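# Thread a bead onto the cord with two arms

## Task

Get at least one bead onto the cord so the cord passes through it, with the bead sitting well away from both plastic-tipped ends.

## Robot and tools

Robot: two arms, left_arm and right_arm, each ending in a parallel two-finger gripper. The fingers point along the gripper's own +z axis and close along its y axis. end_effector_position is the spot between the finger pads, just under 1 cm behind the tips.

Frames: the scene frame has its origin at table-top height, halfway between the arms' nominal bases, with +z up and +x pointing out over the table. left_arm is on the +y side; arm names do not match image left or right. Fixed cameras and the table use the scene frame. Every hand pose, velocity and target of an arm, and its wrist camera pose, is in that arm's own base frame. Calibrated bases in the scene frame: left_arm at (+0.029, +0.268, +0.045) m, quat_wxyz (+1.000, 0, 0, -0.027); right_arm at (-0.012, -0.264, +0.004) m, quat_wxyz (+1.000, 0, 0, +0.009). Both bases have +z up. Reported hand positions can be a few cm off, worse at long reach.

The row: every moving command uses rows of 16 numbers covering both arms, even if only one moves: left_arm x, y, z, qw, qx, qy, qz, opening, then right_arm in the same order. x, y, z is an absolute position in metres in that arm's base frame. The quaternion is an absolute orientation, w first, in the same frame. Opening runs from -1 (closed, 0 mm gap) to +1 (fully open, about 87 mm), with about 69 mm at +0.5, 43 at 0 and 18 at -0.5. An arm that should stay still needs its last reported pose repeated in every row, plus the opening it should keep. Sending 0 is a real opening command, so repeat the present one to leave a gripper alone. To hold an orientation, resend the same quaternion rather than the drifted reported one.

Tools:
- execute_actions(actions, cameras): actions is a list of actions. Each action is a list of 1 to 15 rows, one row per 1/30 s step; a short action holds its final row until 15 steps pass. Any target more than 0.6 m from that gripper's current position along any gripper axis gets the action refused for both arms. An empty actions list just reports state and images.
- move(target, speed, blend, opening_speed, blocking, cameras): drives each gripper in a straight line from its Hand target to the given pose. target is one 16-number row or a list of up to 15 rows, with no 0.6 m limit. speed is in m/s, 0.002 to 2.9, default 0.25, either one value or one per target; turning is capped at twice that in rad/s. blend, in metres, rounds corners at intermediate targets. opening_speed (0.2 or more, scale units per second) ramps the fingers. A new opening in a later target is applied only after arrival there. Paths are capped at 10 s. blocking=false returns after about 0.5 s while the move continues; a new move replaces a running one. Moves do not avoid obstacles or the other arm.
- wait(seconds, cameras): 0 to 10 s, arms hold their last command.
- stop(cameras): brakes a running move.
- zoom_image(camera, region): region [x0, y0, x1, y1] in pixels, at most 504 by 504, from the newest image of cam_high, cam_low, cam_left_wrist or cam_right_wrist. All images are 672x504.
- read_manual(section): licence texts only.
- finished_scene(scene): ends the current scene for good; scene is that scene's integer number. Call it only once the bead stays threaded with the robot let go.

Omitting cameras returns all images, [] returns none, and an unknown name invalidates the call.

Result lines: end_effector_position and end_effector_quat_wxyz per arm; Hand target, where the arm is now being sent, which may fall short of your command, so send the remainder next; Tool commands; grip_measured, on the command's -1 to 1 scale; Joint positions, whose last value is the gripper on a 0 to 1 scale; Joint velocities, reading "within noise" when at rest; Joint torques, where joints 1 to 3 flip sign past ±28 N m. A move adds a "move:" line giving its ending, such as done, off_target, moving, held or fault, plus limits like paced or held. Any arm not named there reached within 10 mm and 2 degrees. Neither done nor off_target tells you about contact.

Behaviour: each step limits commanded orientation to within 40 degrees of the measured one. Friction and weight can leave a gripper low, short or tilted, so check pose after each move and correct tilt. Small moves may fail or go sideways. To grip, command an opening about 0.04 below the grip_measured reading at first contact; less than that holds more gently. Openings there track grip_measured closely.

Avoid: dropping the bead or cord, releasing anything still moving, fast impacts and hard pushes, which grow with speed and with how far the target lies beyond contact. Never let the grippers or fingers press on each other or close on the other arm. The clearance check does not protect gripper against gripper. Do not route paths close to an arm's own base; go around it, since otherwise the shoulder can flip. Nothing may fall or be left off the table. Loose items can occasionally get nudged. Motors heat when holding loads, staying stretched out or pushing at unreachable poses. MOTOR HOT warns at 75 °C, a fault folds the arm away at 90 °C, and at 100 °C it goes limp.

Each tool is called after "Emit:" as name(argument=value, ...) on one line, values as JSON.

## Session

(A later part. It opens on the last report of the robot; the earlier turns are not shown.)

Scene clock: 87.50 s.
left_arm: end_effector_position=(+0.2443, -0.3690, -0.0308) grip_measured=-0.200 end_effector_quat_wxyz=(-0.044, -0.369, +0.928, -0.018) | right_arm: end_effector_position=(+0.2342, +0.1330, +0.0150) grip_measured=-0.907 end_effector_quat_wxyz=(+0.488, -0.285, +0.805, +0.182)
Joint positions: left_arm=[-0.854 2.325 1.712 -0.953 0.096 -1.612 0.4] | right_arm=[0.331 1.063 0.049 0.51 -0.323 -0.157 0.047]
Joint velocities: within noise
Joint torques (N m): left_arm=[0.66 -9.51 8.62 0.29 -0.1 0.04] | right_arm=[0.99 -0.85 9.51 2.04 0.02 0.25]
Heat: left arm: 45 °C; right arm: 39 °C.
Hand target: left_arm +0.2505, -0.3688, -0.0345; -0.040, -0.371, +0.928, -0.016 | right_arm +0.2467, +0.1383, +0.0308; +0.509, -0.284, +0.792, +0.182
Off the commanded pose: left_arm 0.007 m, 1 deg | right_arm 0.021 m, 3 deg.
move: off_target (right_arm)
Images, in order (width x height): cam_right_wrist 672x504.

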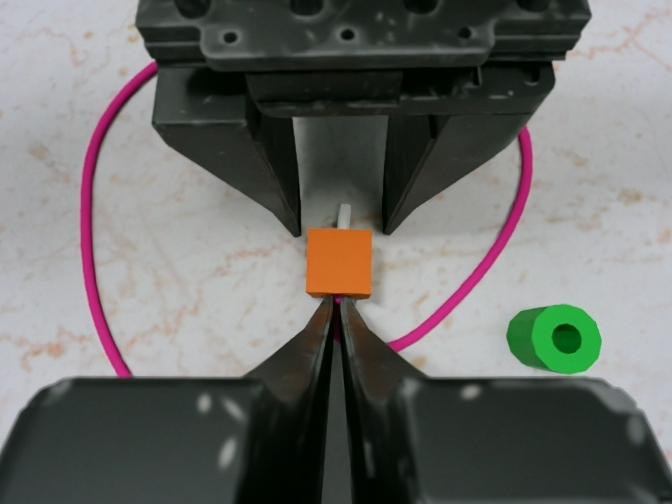

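Emit:
move(target=[[0.2505, -0.3690, -0.0345, -0.0405, -0.3710, 0.9276, -0.0162, -1, 0.248, 0.139, 0.030, 0.510, -0.284, 0.793, 0.182, -1]], opening_speed=0.6, cameras=["cam_right_wrist","cam_left_wrist","cam_low"])

Emit:
zoom_image(camera="cam_right_wrist", region=[260, 180, 420, 330])

Emit:
zoom_image(camera="cam_low", region=[210, 200, 310, 280])

Scene clock: 89.23 s.
left_arm: end_effector_position=(+0.2445, -0.3679, -0.0309) grip_measured=-0.873 end_effector_quat_wxyz=(-0.045, -0.370, +0.928, -0.017) | right_arm: end_effector_position=(+0.2347, +0.1324, +0.0150) grip_measured=-0.907 end_effector_quat_wxyz=(+0.489, -0.284, +0.805, +0.180)
Joint positions: left_arm=[-0.852 2.326 1.713 -0.956 0.096 -1.611 0.063] | right_arm=[0.331 1.063 0.049 0.511 -0.319 -0.157 0.047]
Joint velocities: within noise
Joint torques (N m): left_arm=[0.4 -9.47 8.66 0.34 -0.11 0.02] | right_arm=[0.95 -0.76 9.43 2.04 -0.03 0.24]
Heat: left arm: 45 °C; right arm: 40 °C.
Hand target: left_arm +0.2504, -0.3689, -0.0344; -0.040, -0.371, +0.928, -0.016 | right_arm +0.2468, +0.1383, +0.0308; +0.509, -0.284, +0.792, +0.182
Off the commanded pose: left_arm 0.007 m, 1 deg | right_arm 0.021 m, 3 deg.
move: off_target (right_arm)
Images, in order (width x height): cam_low 672x504, cam_left_wrist 672x504, cam_right_wrist 672x504.

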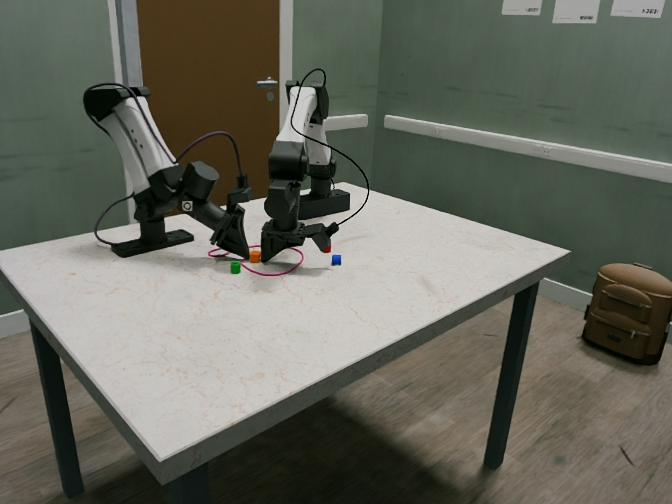

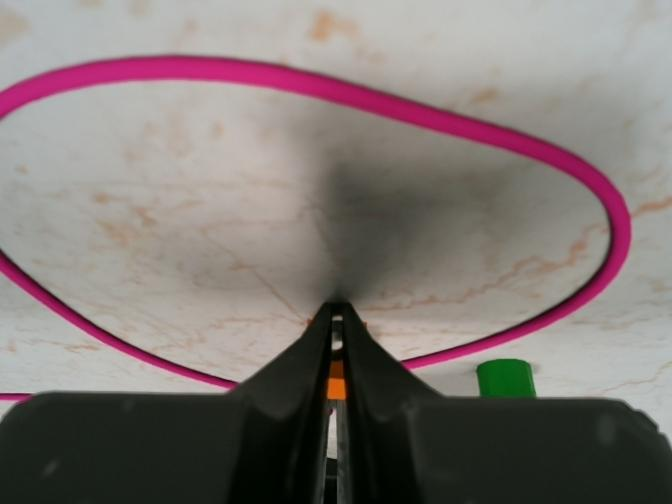

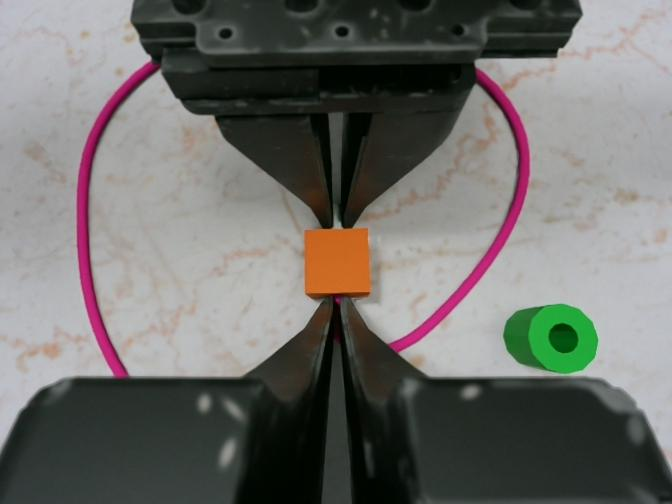

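Scaled by 3.150 from the camera's 672x504 image, which has a finer 960x720 frame.

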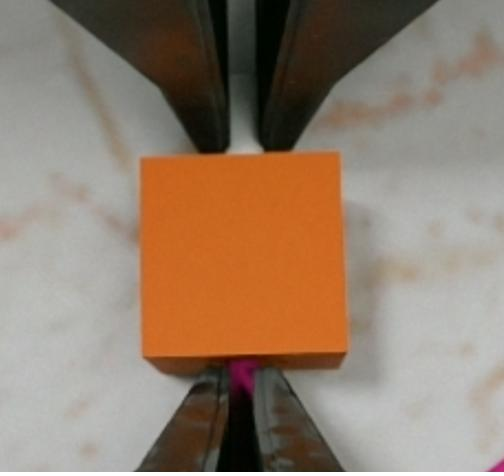

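Scaled by 5.040 from the camera's 672x504 image, which has a finer 960x720 frame.

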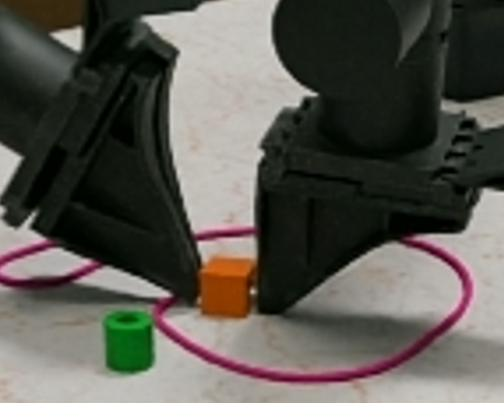

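Emit:
move(target=[[0.2505, -0.3690, -0.0345, -0.0405, -0.3710, 0.9276, -0.0162, -1, 0.248, 0.139, 0.030, 0.510, -0.284, 0.793, 0.182, -0.4],[0.2505, -0.3690, -0.0345, -0.0405, -0.3710, 0.9276, -0.0162, -1, 0.215, 0.112, 0.060, 0.510, -0.284, 0.793, 0.182, -0.4]], speed=0.08, opening_speed=0.8)

Emit:
zoom_image(camera="cam_low", region=[210, 200, 310, 280])

Scene clock: 92.43 s.
left_arm: end_effector_position=(+0.2445, -0.3679, -0.0309) grip_measured=-0.873 end_effector_quat_wxyz=(-0.045, -0.370, +0.928, -0.017) | right_arm: end_effector_position=(+0.2060, +0.1107, +0.0387) grip_measured=-0.400 end_effector_quat_wxyz=(+0.487, -0.279, +0.807, +0.184)
Joint positions: left_arm=[-0.852 2.326 1.713 -0.956 0.096 -1.61 0.063] | right_arm=[0.215 0.544 0.075 -0.057 -0.422 -0.205 0.3]
Joint velocities: within noise
Joint torques (N m): left_arm=[0.54 -9.57 8.72 0.36 -0.1 0.01] | right_arm=[-0.25 0.13 11.95 1.77 -0.17 0.05]
Heat: left arm: 45 °C; right arm: 40 °C.
Hand target: left_arm +0.2504, -0.3689, -0.0344; -0.040, -0.371, +0.928, -0.016 | right_arm +0.2153, +0.1124, +0.0593; +0.509, -0.284, +0.792, +0.181
Off the commanded pose: left_arm 0.007 m, 1 deg | right_arm 0.023 m, 3 deg.
move: off_target (right_arm)

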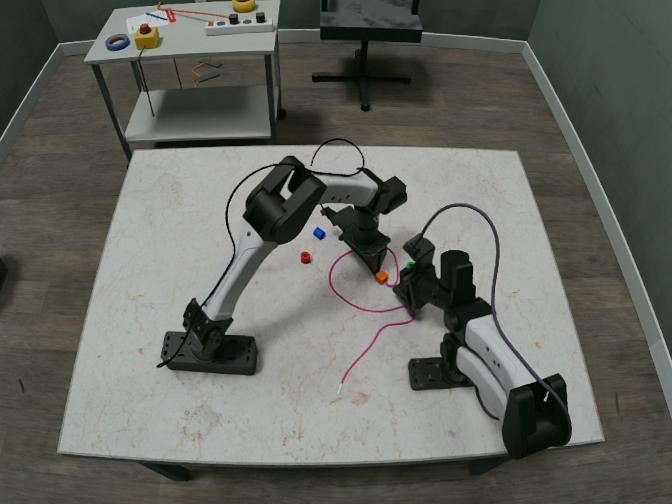

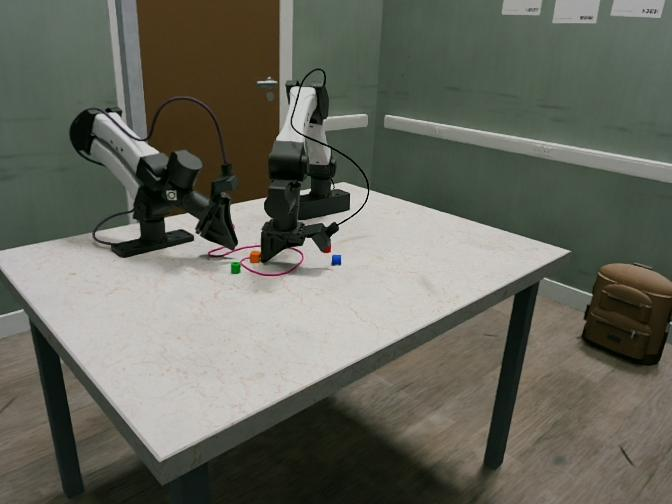

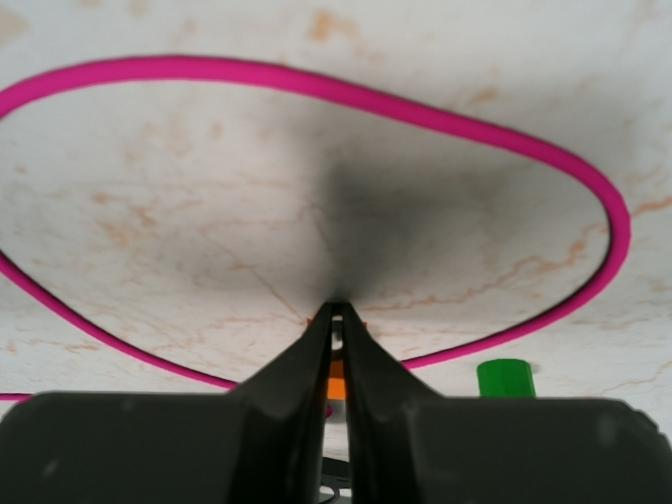

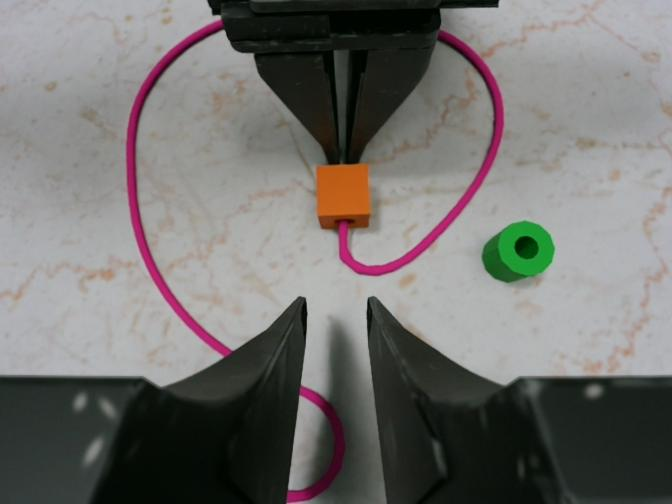

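Scaled by 5.040 from the camera's 672x504 image, which has a finer 960x720 frame.

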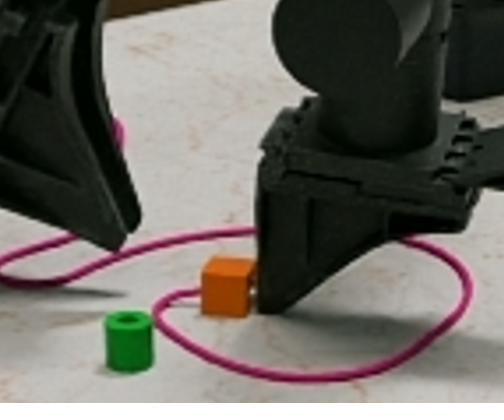

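Emit:
move(target=[[0.265, -0.355, 0.04, -0.0405, -0.3710, 0.9276, -0.0162, -1, 0.215, 0.112, 0.060, 0.510, -0.284, 0.793, 0.182, -0.4]], speed=0.06)

Emit:
zoom_image(camera="cam_low", region=[210, 200, 310, 280])

Scene clock: 94.73 s.
left_arm: end_effector_position=(+0.2559, -0.3508, +0.0139) grip_measured=-0.873 end_effector_quat_wxyz=(-0.056, -0.373, +0.926, +0.011) | right_arm: end_effector_position=(+0.2055, +0.1107, +0.0385) grip_measured=-0.400 end_effector_quat_wxyz=(+0.487, -0.280, +0.807, +0.184)
Joint positions: left_arm=[-0.806 2.314 1.875 -1.195 0.096 -1.568 0.063] | right_arm=[0.215 0.54 0.075 -0.062 -0.423 -0.206 0.3]
Joint velocities: within noise
Joint torques (N m): left_arm=[0.4 -15.35 9.16 0.16 -0.1 0.03] | right_arm=[-0.28 0.21 12.03 1.77 -0.16 0.1]
Heat: left arm: 45 °C; right arm: 40 °C.
Hand target: left_arm +0.2645, -0.3546, +0.0395; -0.040, -0.371, +0.928, -0.016 | right_arm +0.2149, +0.1123, +0.0594; +0.509, -0.284, +0.792, +0.182
Off the commanded pose: left_arm 0.028 m, 4 deg | right_arm 0.024 m, 3 deg.
move: off_target (left_arm, right_arm)

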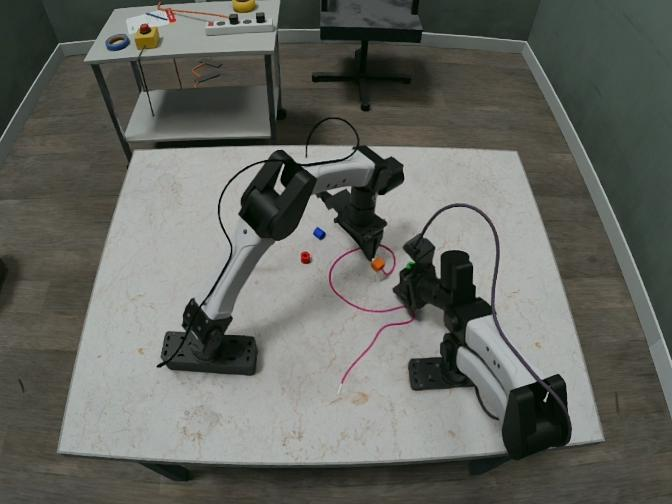

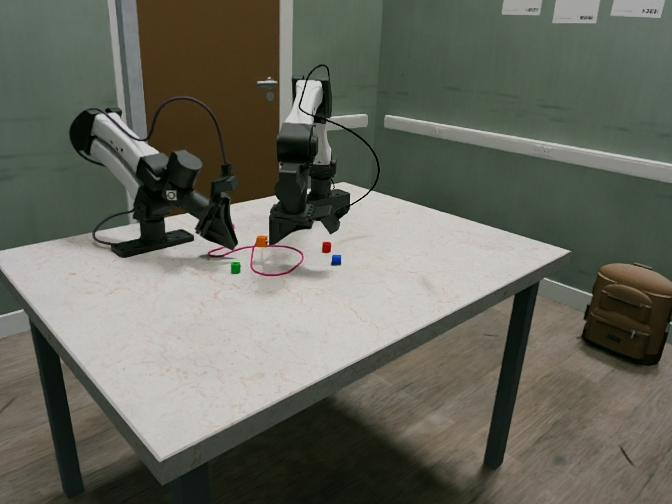

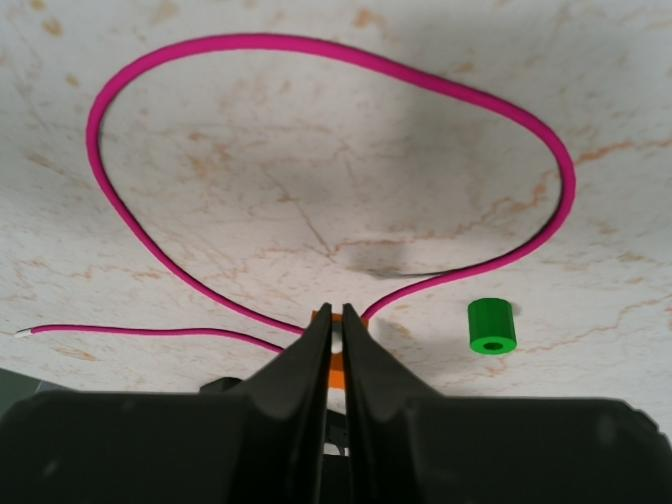

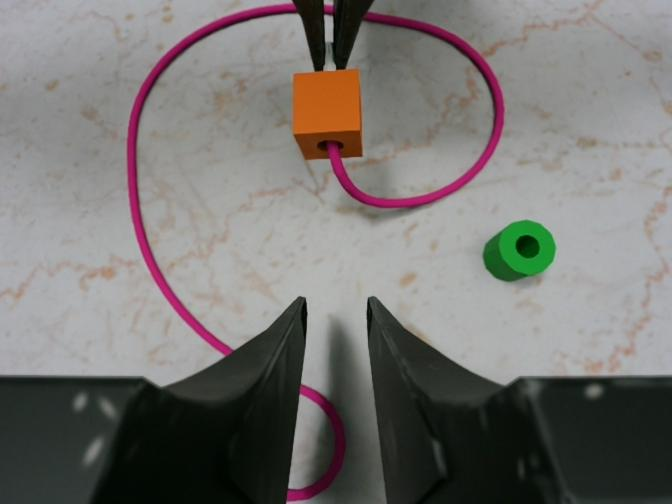

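Scaled by 5.040 from the camera's 672x504 image, which has a finer 960x720 frame.

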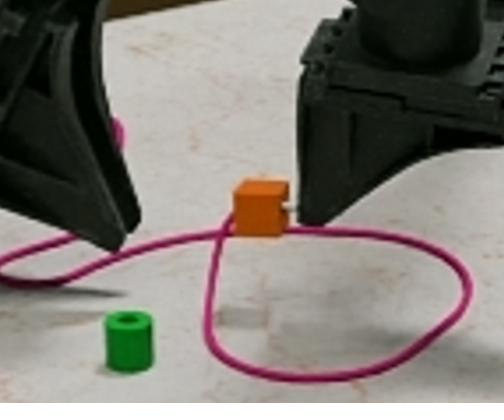

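Emit:
move(target=[[0.268, -0.350, 0.035, 0.3175, -0.3490, 0.8725, 0.1270, -1, 0.215, 0.112, 0.060, 0.510, -0.284, 0.793, 0.182, -0.4]], speed=0.12)

Emit:
zoom_image(camera="cam_low", region=[210, 200, 310, 280])

Scene clock: 98.17 s.
left_arm: end_effector_position=(+0.2624, -0.3515, +0.0338) grip_measured=-0.873 end_effector_quat_wxyz=(+0.241, -0.354, +0.899, +0.097) | right_arm: end_effector_position=(+0.2054, +0.1107, +0.0384) grip_measured=-0.400 end_effector_quat_wxyz=(+0.487, -0.280, +0.807, +0.184)
Joint positions: left_arm=[-1.045 2.355 2.034 -1.382 -0.509 -1.829 0.063] | right_arm=[0.215 0.54 0.075 -0.062 -0.423 -0.206 0.3]
Joint velocities: within noise
Joint torques (N m): left_arm=[0.16 -11.52 6.5 0.09 -0.35 -0.01] | right_arm=[-0.27 0.13 11.92 1.78 -0.19 0.13]
Heat: left arm: 47 °C; right arm: 41 °C.
Hand target: left_arm +0.2629, -0.3510, +0.0338; +0.240, -0.354, +0.899, +0.097 | right_arm +0.2149, +0.1122, +0.0593; +0.509, -0.284, +0.792, +0.181
Off the commanded pose: left_arm 0.006 m, 10 deg | right_arm 0.024 m, 3 deg.
move: held (left_arm; a check stopped the path), off_target (right_arm; braked when a check withheld steps of left_arm); limits=held
pose unreachable (left arm): on one or more control steps of this call, first in action 0 (counted from 0), this arm could not follow its commanded pose, so it was not sent that pose on those steps. It may still have moved: this result reports where it is.
cause: moving toward the commanded pose would bring a part of the arm too close to another arm (this arm's wrist (the part past joint 4) and the right arm's wrist camera, along the way the arms are being sent, or toward where that arm still pushes).

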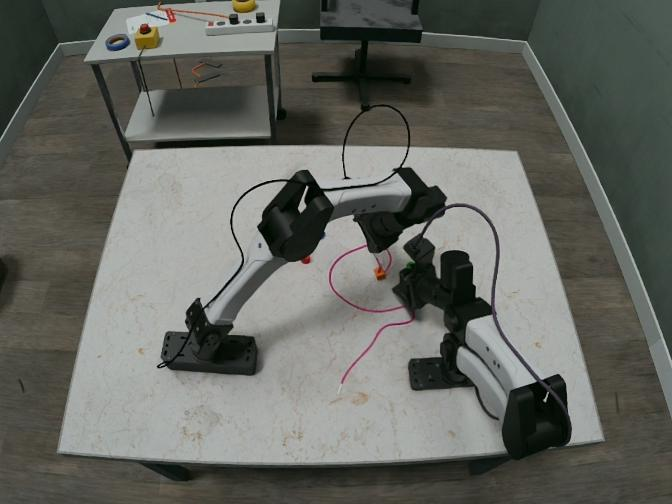

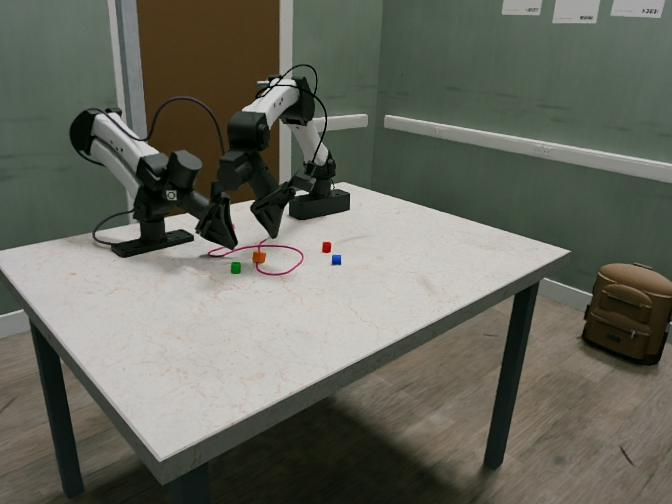

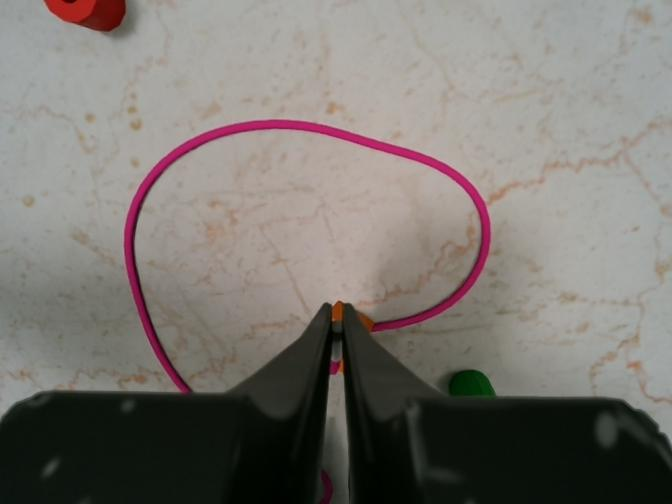

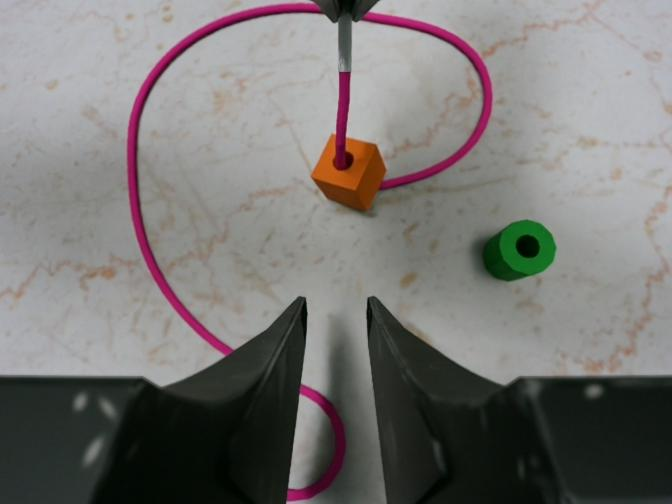

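Scaled by 5.040 from the camera's 672x504 image, which has a finer 960x720 frame.

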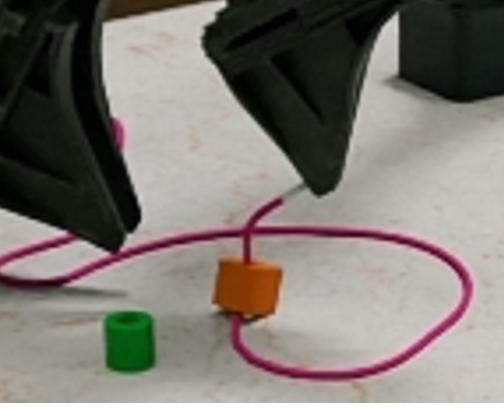

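Emit:
move(target=[[0.2625, -0.3512, 0.034, 0.240, -0.354, 0.899, 0.097, -1, 0.25, 0.0, 0.10, 0.5407, -0.2, 0.79, 0.15, -0.4],[0.29, -0.32, 0.12, 0.240, -0.354, 0.899, 0.097, -1, 0.26, -0.02, 0.10, 0.5407, -0.2, 0.79, 0.15, -0.4]], speed=0.12)

Emit:
zoom_image(camera="cam_low", region=[210, 180, 330, 280])

Scene clock: 101.00 s.
left_arm: end_effector_position=(+0.2869, -0.3189, +0.0970) grip_measured=-0.873 end_effector_quat_wxyz=(+0.234, -0.347, +0.902, +0.103) | right_arm: end_effector_position=(+0.2524, -0.0145, +0.0857) grip_measured=-0.400 end_effector_quat_wxyz=(+0.534, -0.191, +0.808, +0.162)
Joint positions: left_arm=[-0.954 2.284 2.166 -1.545 -0.509 -1.713 0.063] | right_arm=[-0.62 0.946 0.362 -0.196 -1.004 -0.633 0.3]
Joint velocities: within noise
Joint torques (N m): left_arm=[-0.09 -14.48 8.76 0.06 -0.44 0.06] | right_arm=[-0.16 -0.76 10.89 1.29 -0.43 0.08]
Heat: left arm: 48 °C; right arm: 41 °C.
Hand target: left_arm +0.2897, -0.3193, +0.1192; +0.244, -0.351, +0.900, +0.080 | right_arm +0.2596, -0.0198, +0.0998; +0.546, -0.202, +0.799, +0.151
Off the commanded pose: left_arm 0.023 m, 1 deg | right_arm 0.017 m, 3 deg.
joint sent to its limit (left arm) — joint 4 (wrist pitch), lower limit. The joint targets still meet the commanded pose.
move: off_target (left_arm, right_arm)

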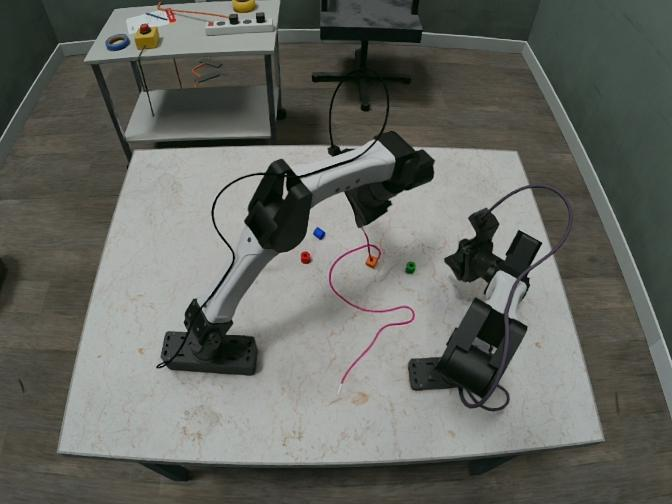

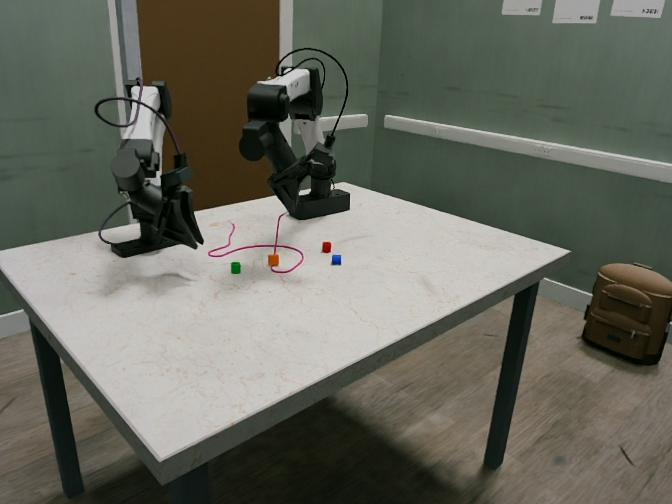

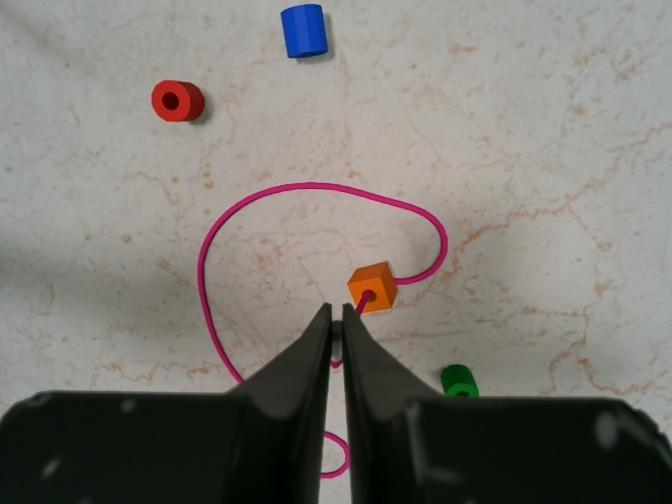

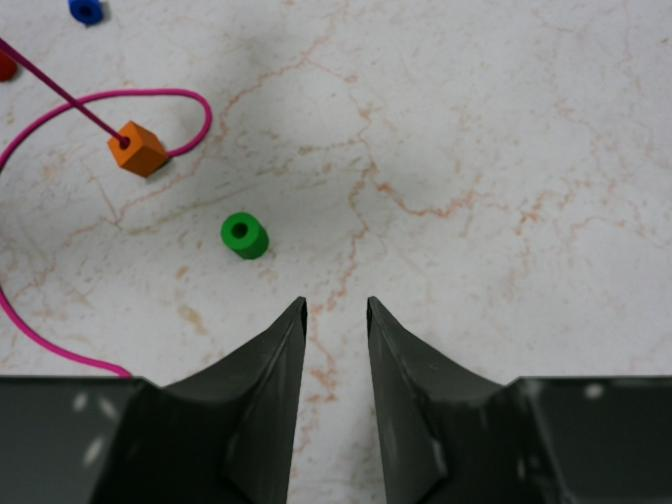

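Scaled by 4.200 from the camera's 672x504 image, which has a finer 960x720 frame.

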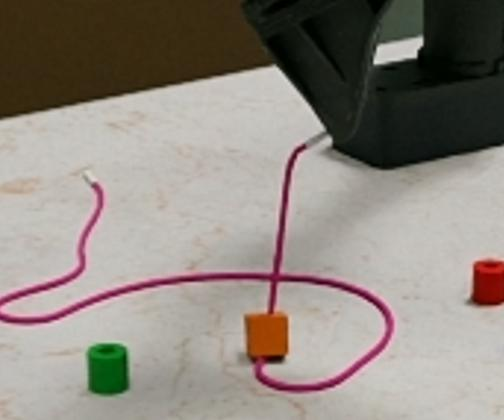

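Emit:
move(target=[[0.34, -0.30, 0.05, 0.240, -0.354, 0.899, 0.097, -1, 0.26, -0.02, 0.10, 0.5407, -0.2, 0.79, 0.15, -0.4],[0.36, -0.29, -0.024, 0.240, -0.354, 0.899, 0.097, -1, 0.26, -0.02, 0.10, 0.5407, -0.2, 0.79, 0.15, -0.4]], speed=0.1)

Emit:
zoom_image(camera="cam_low", region=[210, 180, 350, 280])

Scene clock: 103.47 s.
left_arm: end_effector_position=(+0.3556, -0.2915, -0.0195) grip_measured=-0.873 end_effector_quat_wxyz=(+0.233, -0.354, +0.901, +0.096) | right_arm: end_effector_position=(+0.2523, -0.0143, +0.0858) grip_measured=-0.400 end_effector_quat_wxyz=(+0.534, -0.191, +0.808, +0.162)
Joint positions: left_arm=[-0.794 2.391 1.888 -1.061 -0.509 -1.542 0.063] | right_arm=[-0.62 0.946 0.362 -0.196 -1.005 -0.634 0.3]
Joint velocities: within noise
Joint torques (N m): left_arm=[0.34 -10.82 6.53 0.54 -0.52 -0.04] | right_arm=[-0.1 -0.87 10.89 1.31 -0.4 0.08]
Heat: left arm: 48 °C; right arm: 42 °C.
Hand target: left_arm +0.3600, -0.2900, -0.0238; +0.240, -0.354, +0.899, +0.097 | right_arm +0.2596, -0.0198, +0.0998; +0.546, -0.202, +0.799, +0.151
Off the commanded pose: left_arm 0.006 m, 1 deg | right_arm 0.017 m, 3 deg.
move: off_target (right_arm)

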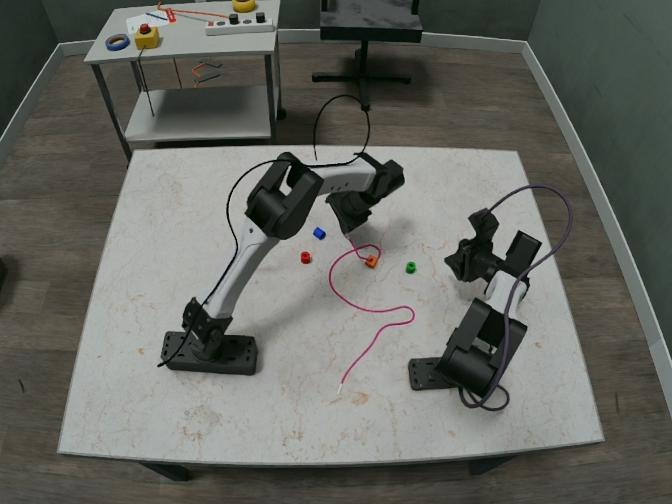

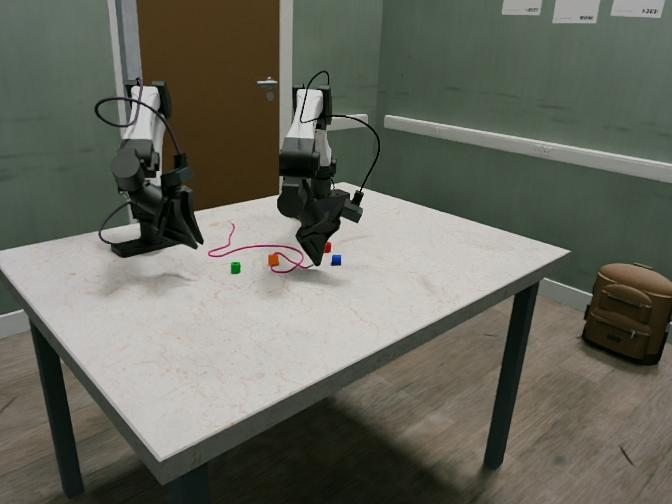

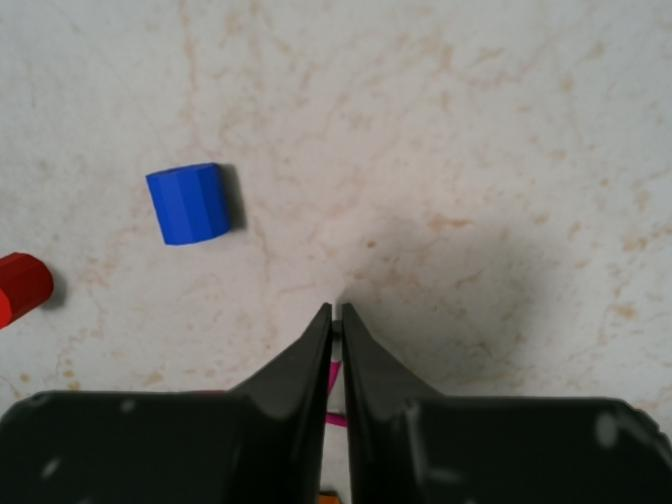

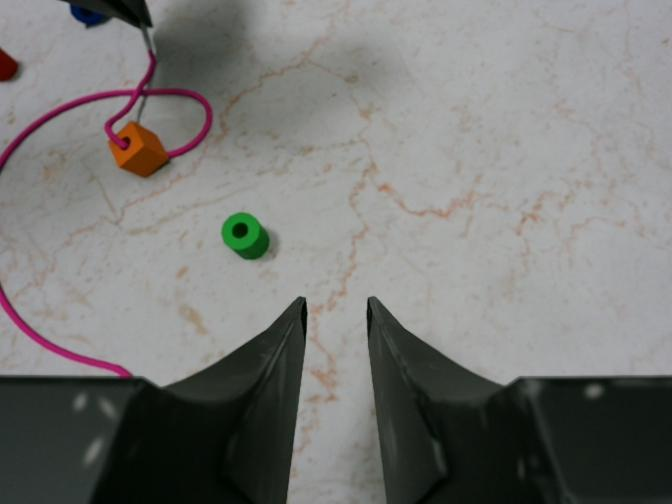

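Scaled by 3.600 from the camera's 672x504 image, which has a finer 960x720 frame.

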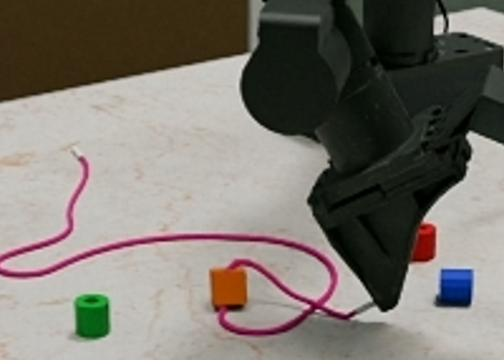

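Emit:
move(target=[[0.36, -0.29, -0.033, 0.240, -0.354, 0.899, 0.097, -1, 0.26, -0.02, 0.10, 0.5407, -0.2, 0.79, 0.15, -0.4],[0.36, -0.29, -0.033, 0.240, -0.354, 0.899, 0.097, -0.6, 0.26, -0.02, 0.10, 0.5407, -0.2, 0.79, 0.15, -0.4],[0.35, -0.28, 0.05, 0.240, -0.354, 0.899, 0.097, -0.6, 0.26, -0.02, 0.10, 0.5407, -0.2, 0.79, 0.15, -0.4]], speed=0.1, opening_speed=0.8)

Emit:
zoom_image(camera="cam_low", region=[210, 180, 350, 280])

Emit:
zoom_image(camera="cam_high", region=[290, 200, 430, 300])

Scene clock: 106.80 s.
left_arm: end_effector_position=(+0.3424, -0.2767, +0.0253) grip_measured=-0.600 end_effector_quat_wxyz=(+0.225, -0.346, +0.903, +0.120) | right_arm: end_effector_position=(+0.2522, -0.0142, +0.0858) grip_measured=-0.400 end_effector_quat_wxyz=(+0.534, -0.191, +0.808, +0.163)
Joint positions: left_arm=[-0.794 2.321 1.944 -1.239 -0.515 -1.539 0.2] | right_arm=[-0.62 0.946 0.362 -0.197 -1.006 -0.634 0.3]
Joint velocities: within noise
Joint torques (N m): left_arm=[0.27 -15.02 9.11 0.18 -0.43 -0.02] | right_arm=[-0.29 -0.8 10.93 1.3 -0.41 0.11]
Heat: left arm: 49 °C; right arm: 42 °C.
Hand target: left_arm +0.3496, -0.2795, +0.0497; +0.240, -0.354, +0.899, +0.097 | right_arm +0.2596, -0.0198, +0.0999; +0.546, -0.202, +0.799, +0.152
Off the commanded pose: left_arm 0.026 m, 3 deg | right_arm 0.017 m, 3 deg.
move: off_target (left_arm, right_arm); target 2's new opening was sent with left_arm's hand 0.012 m and 1 deg from that target

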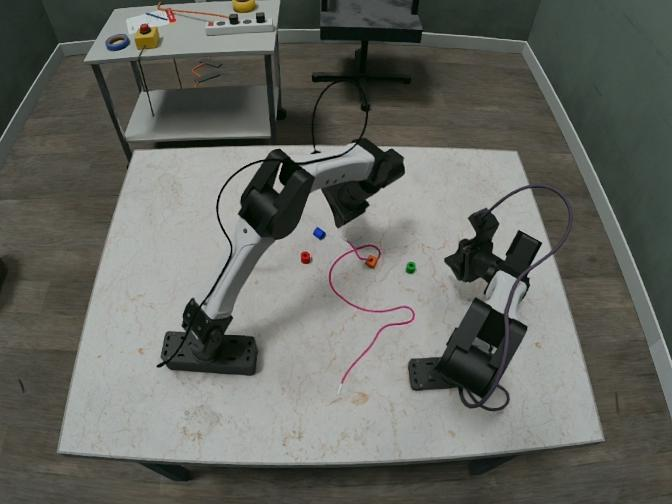

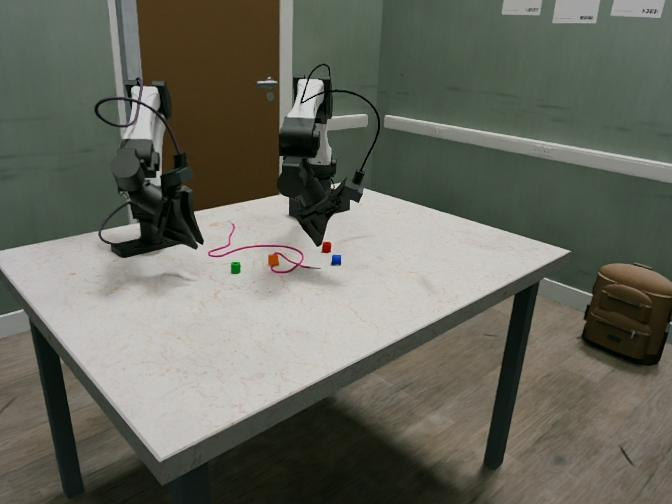

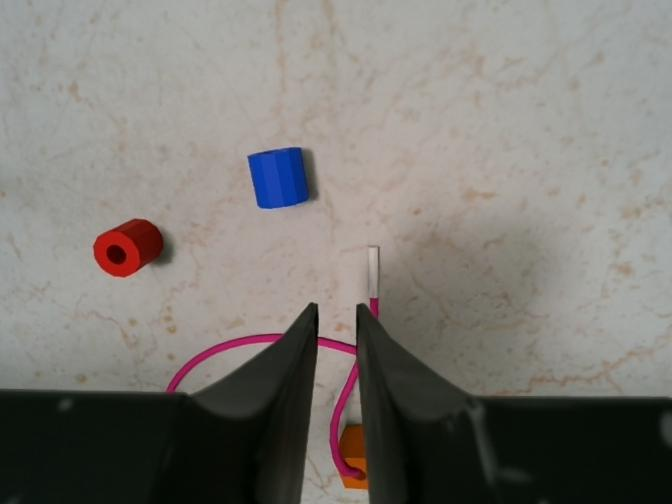

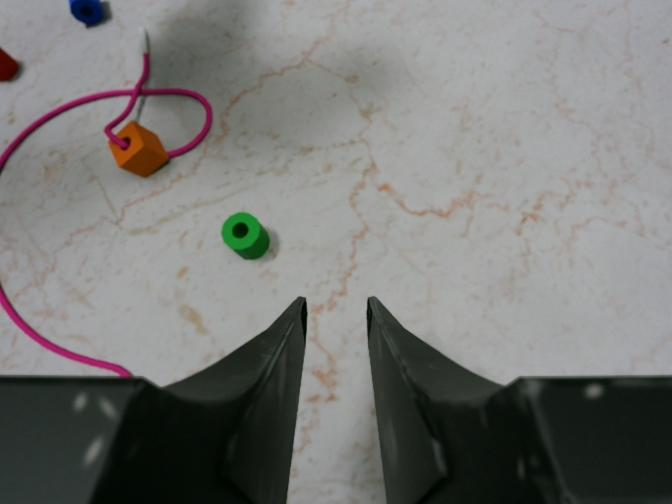

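Scaled by 3.600 from the camera's 672x504 image, which has a finer 960x720 frame.

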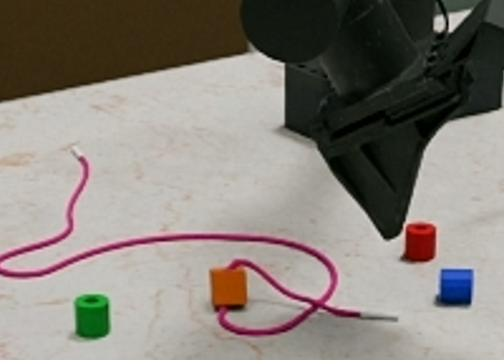

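Scaled by 3.600 from the camera's 672x504 image, which has a finer 960x720 frame.

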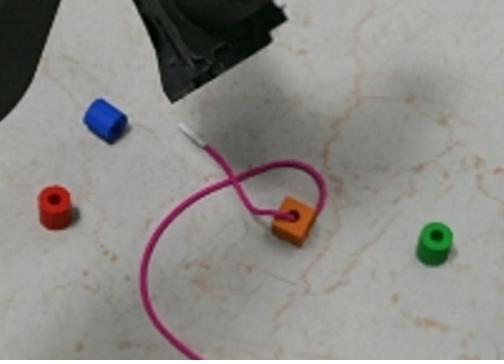

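Emit:
finished_scene(scene=1)

The scene is finished: the task was done.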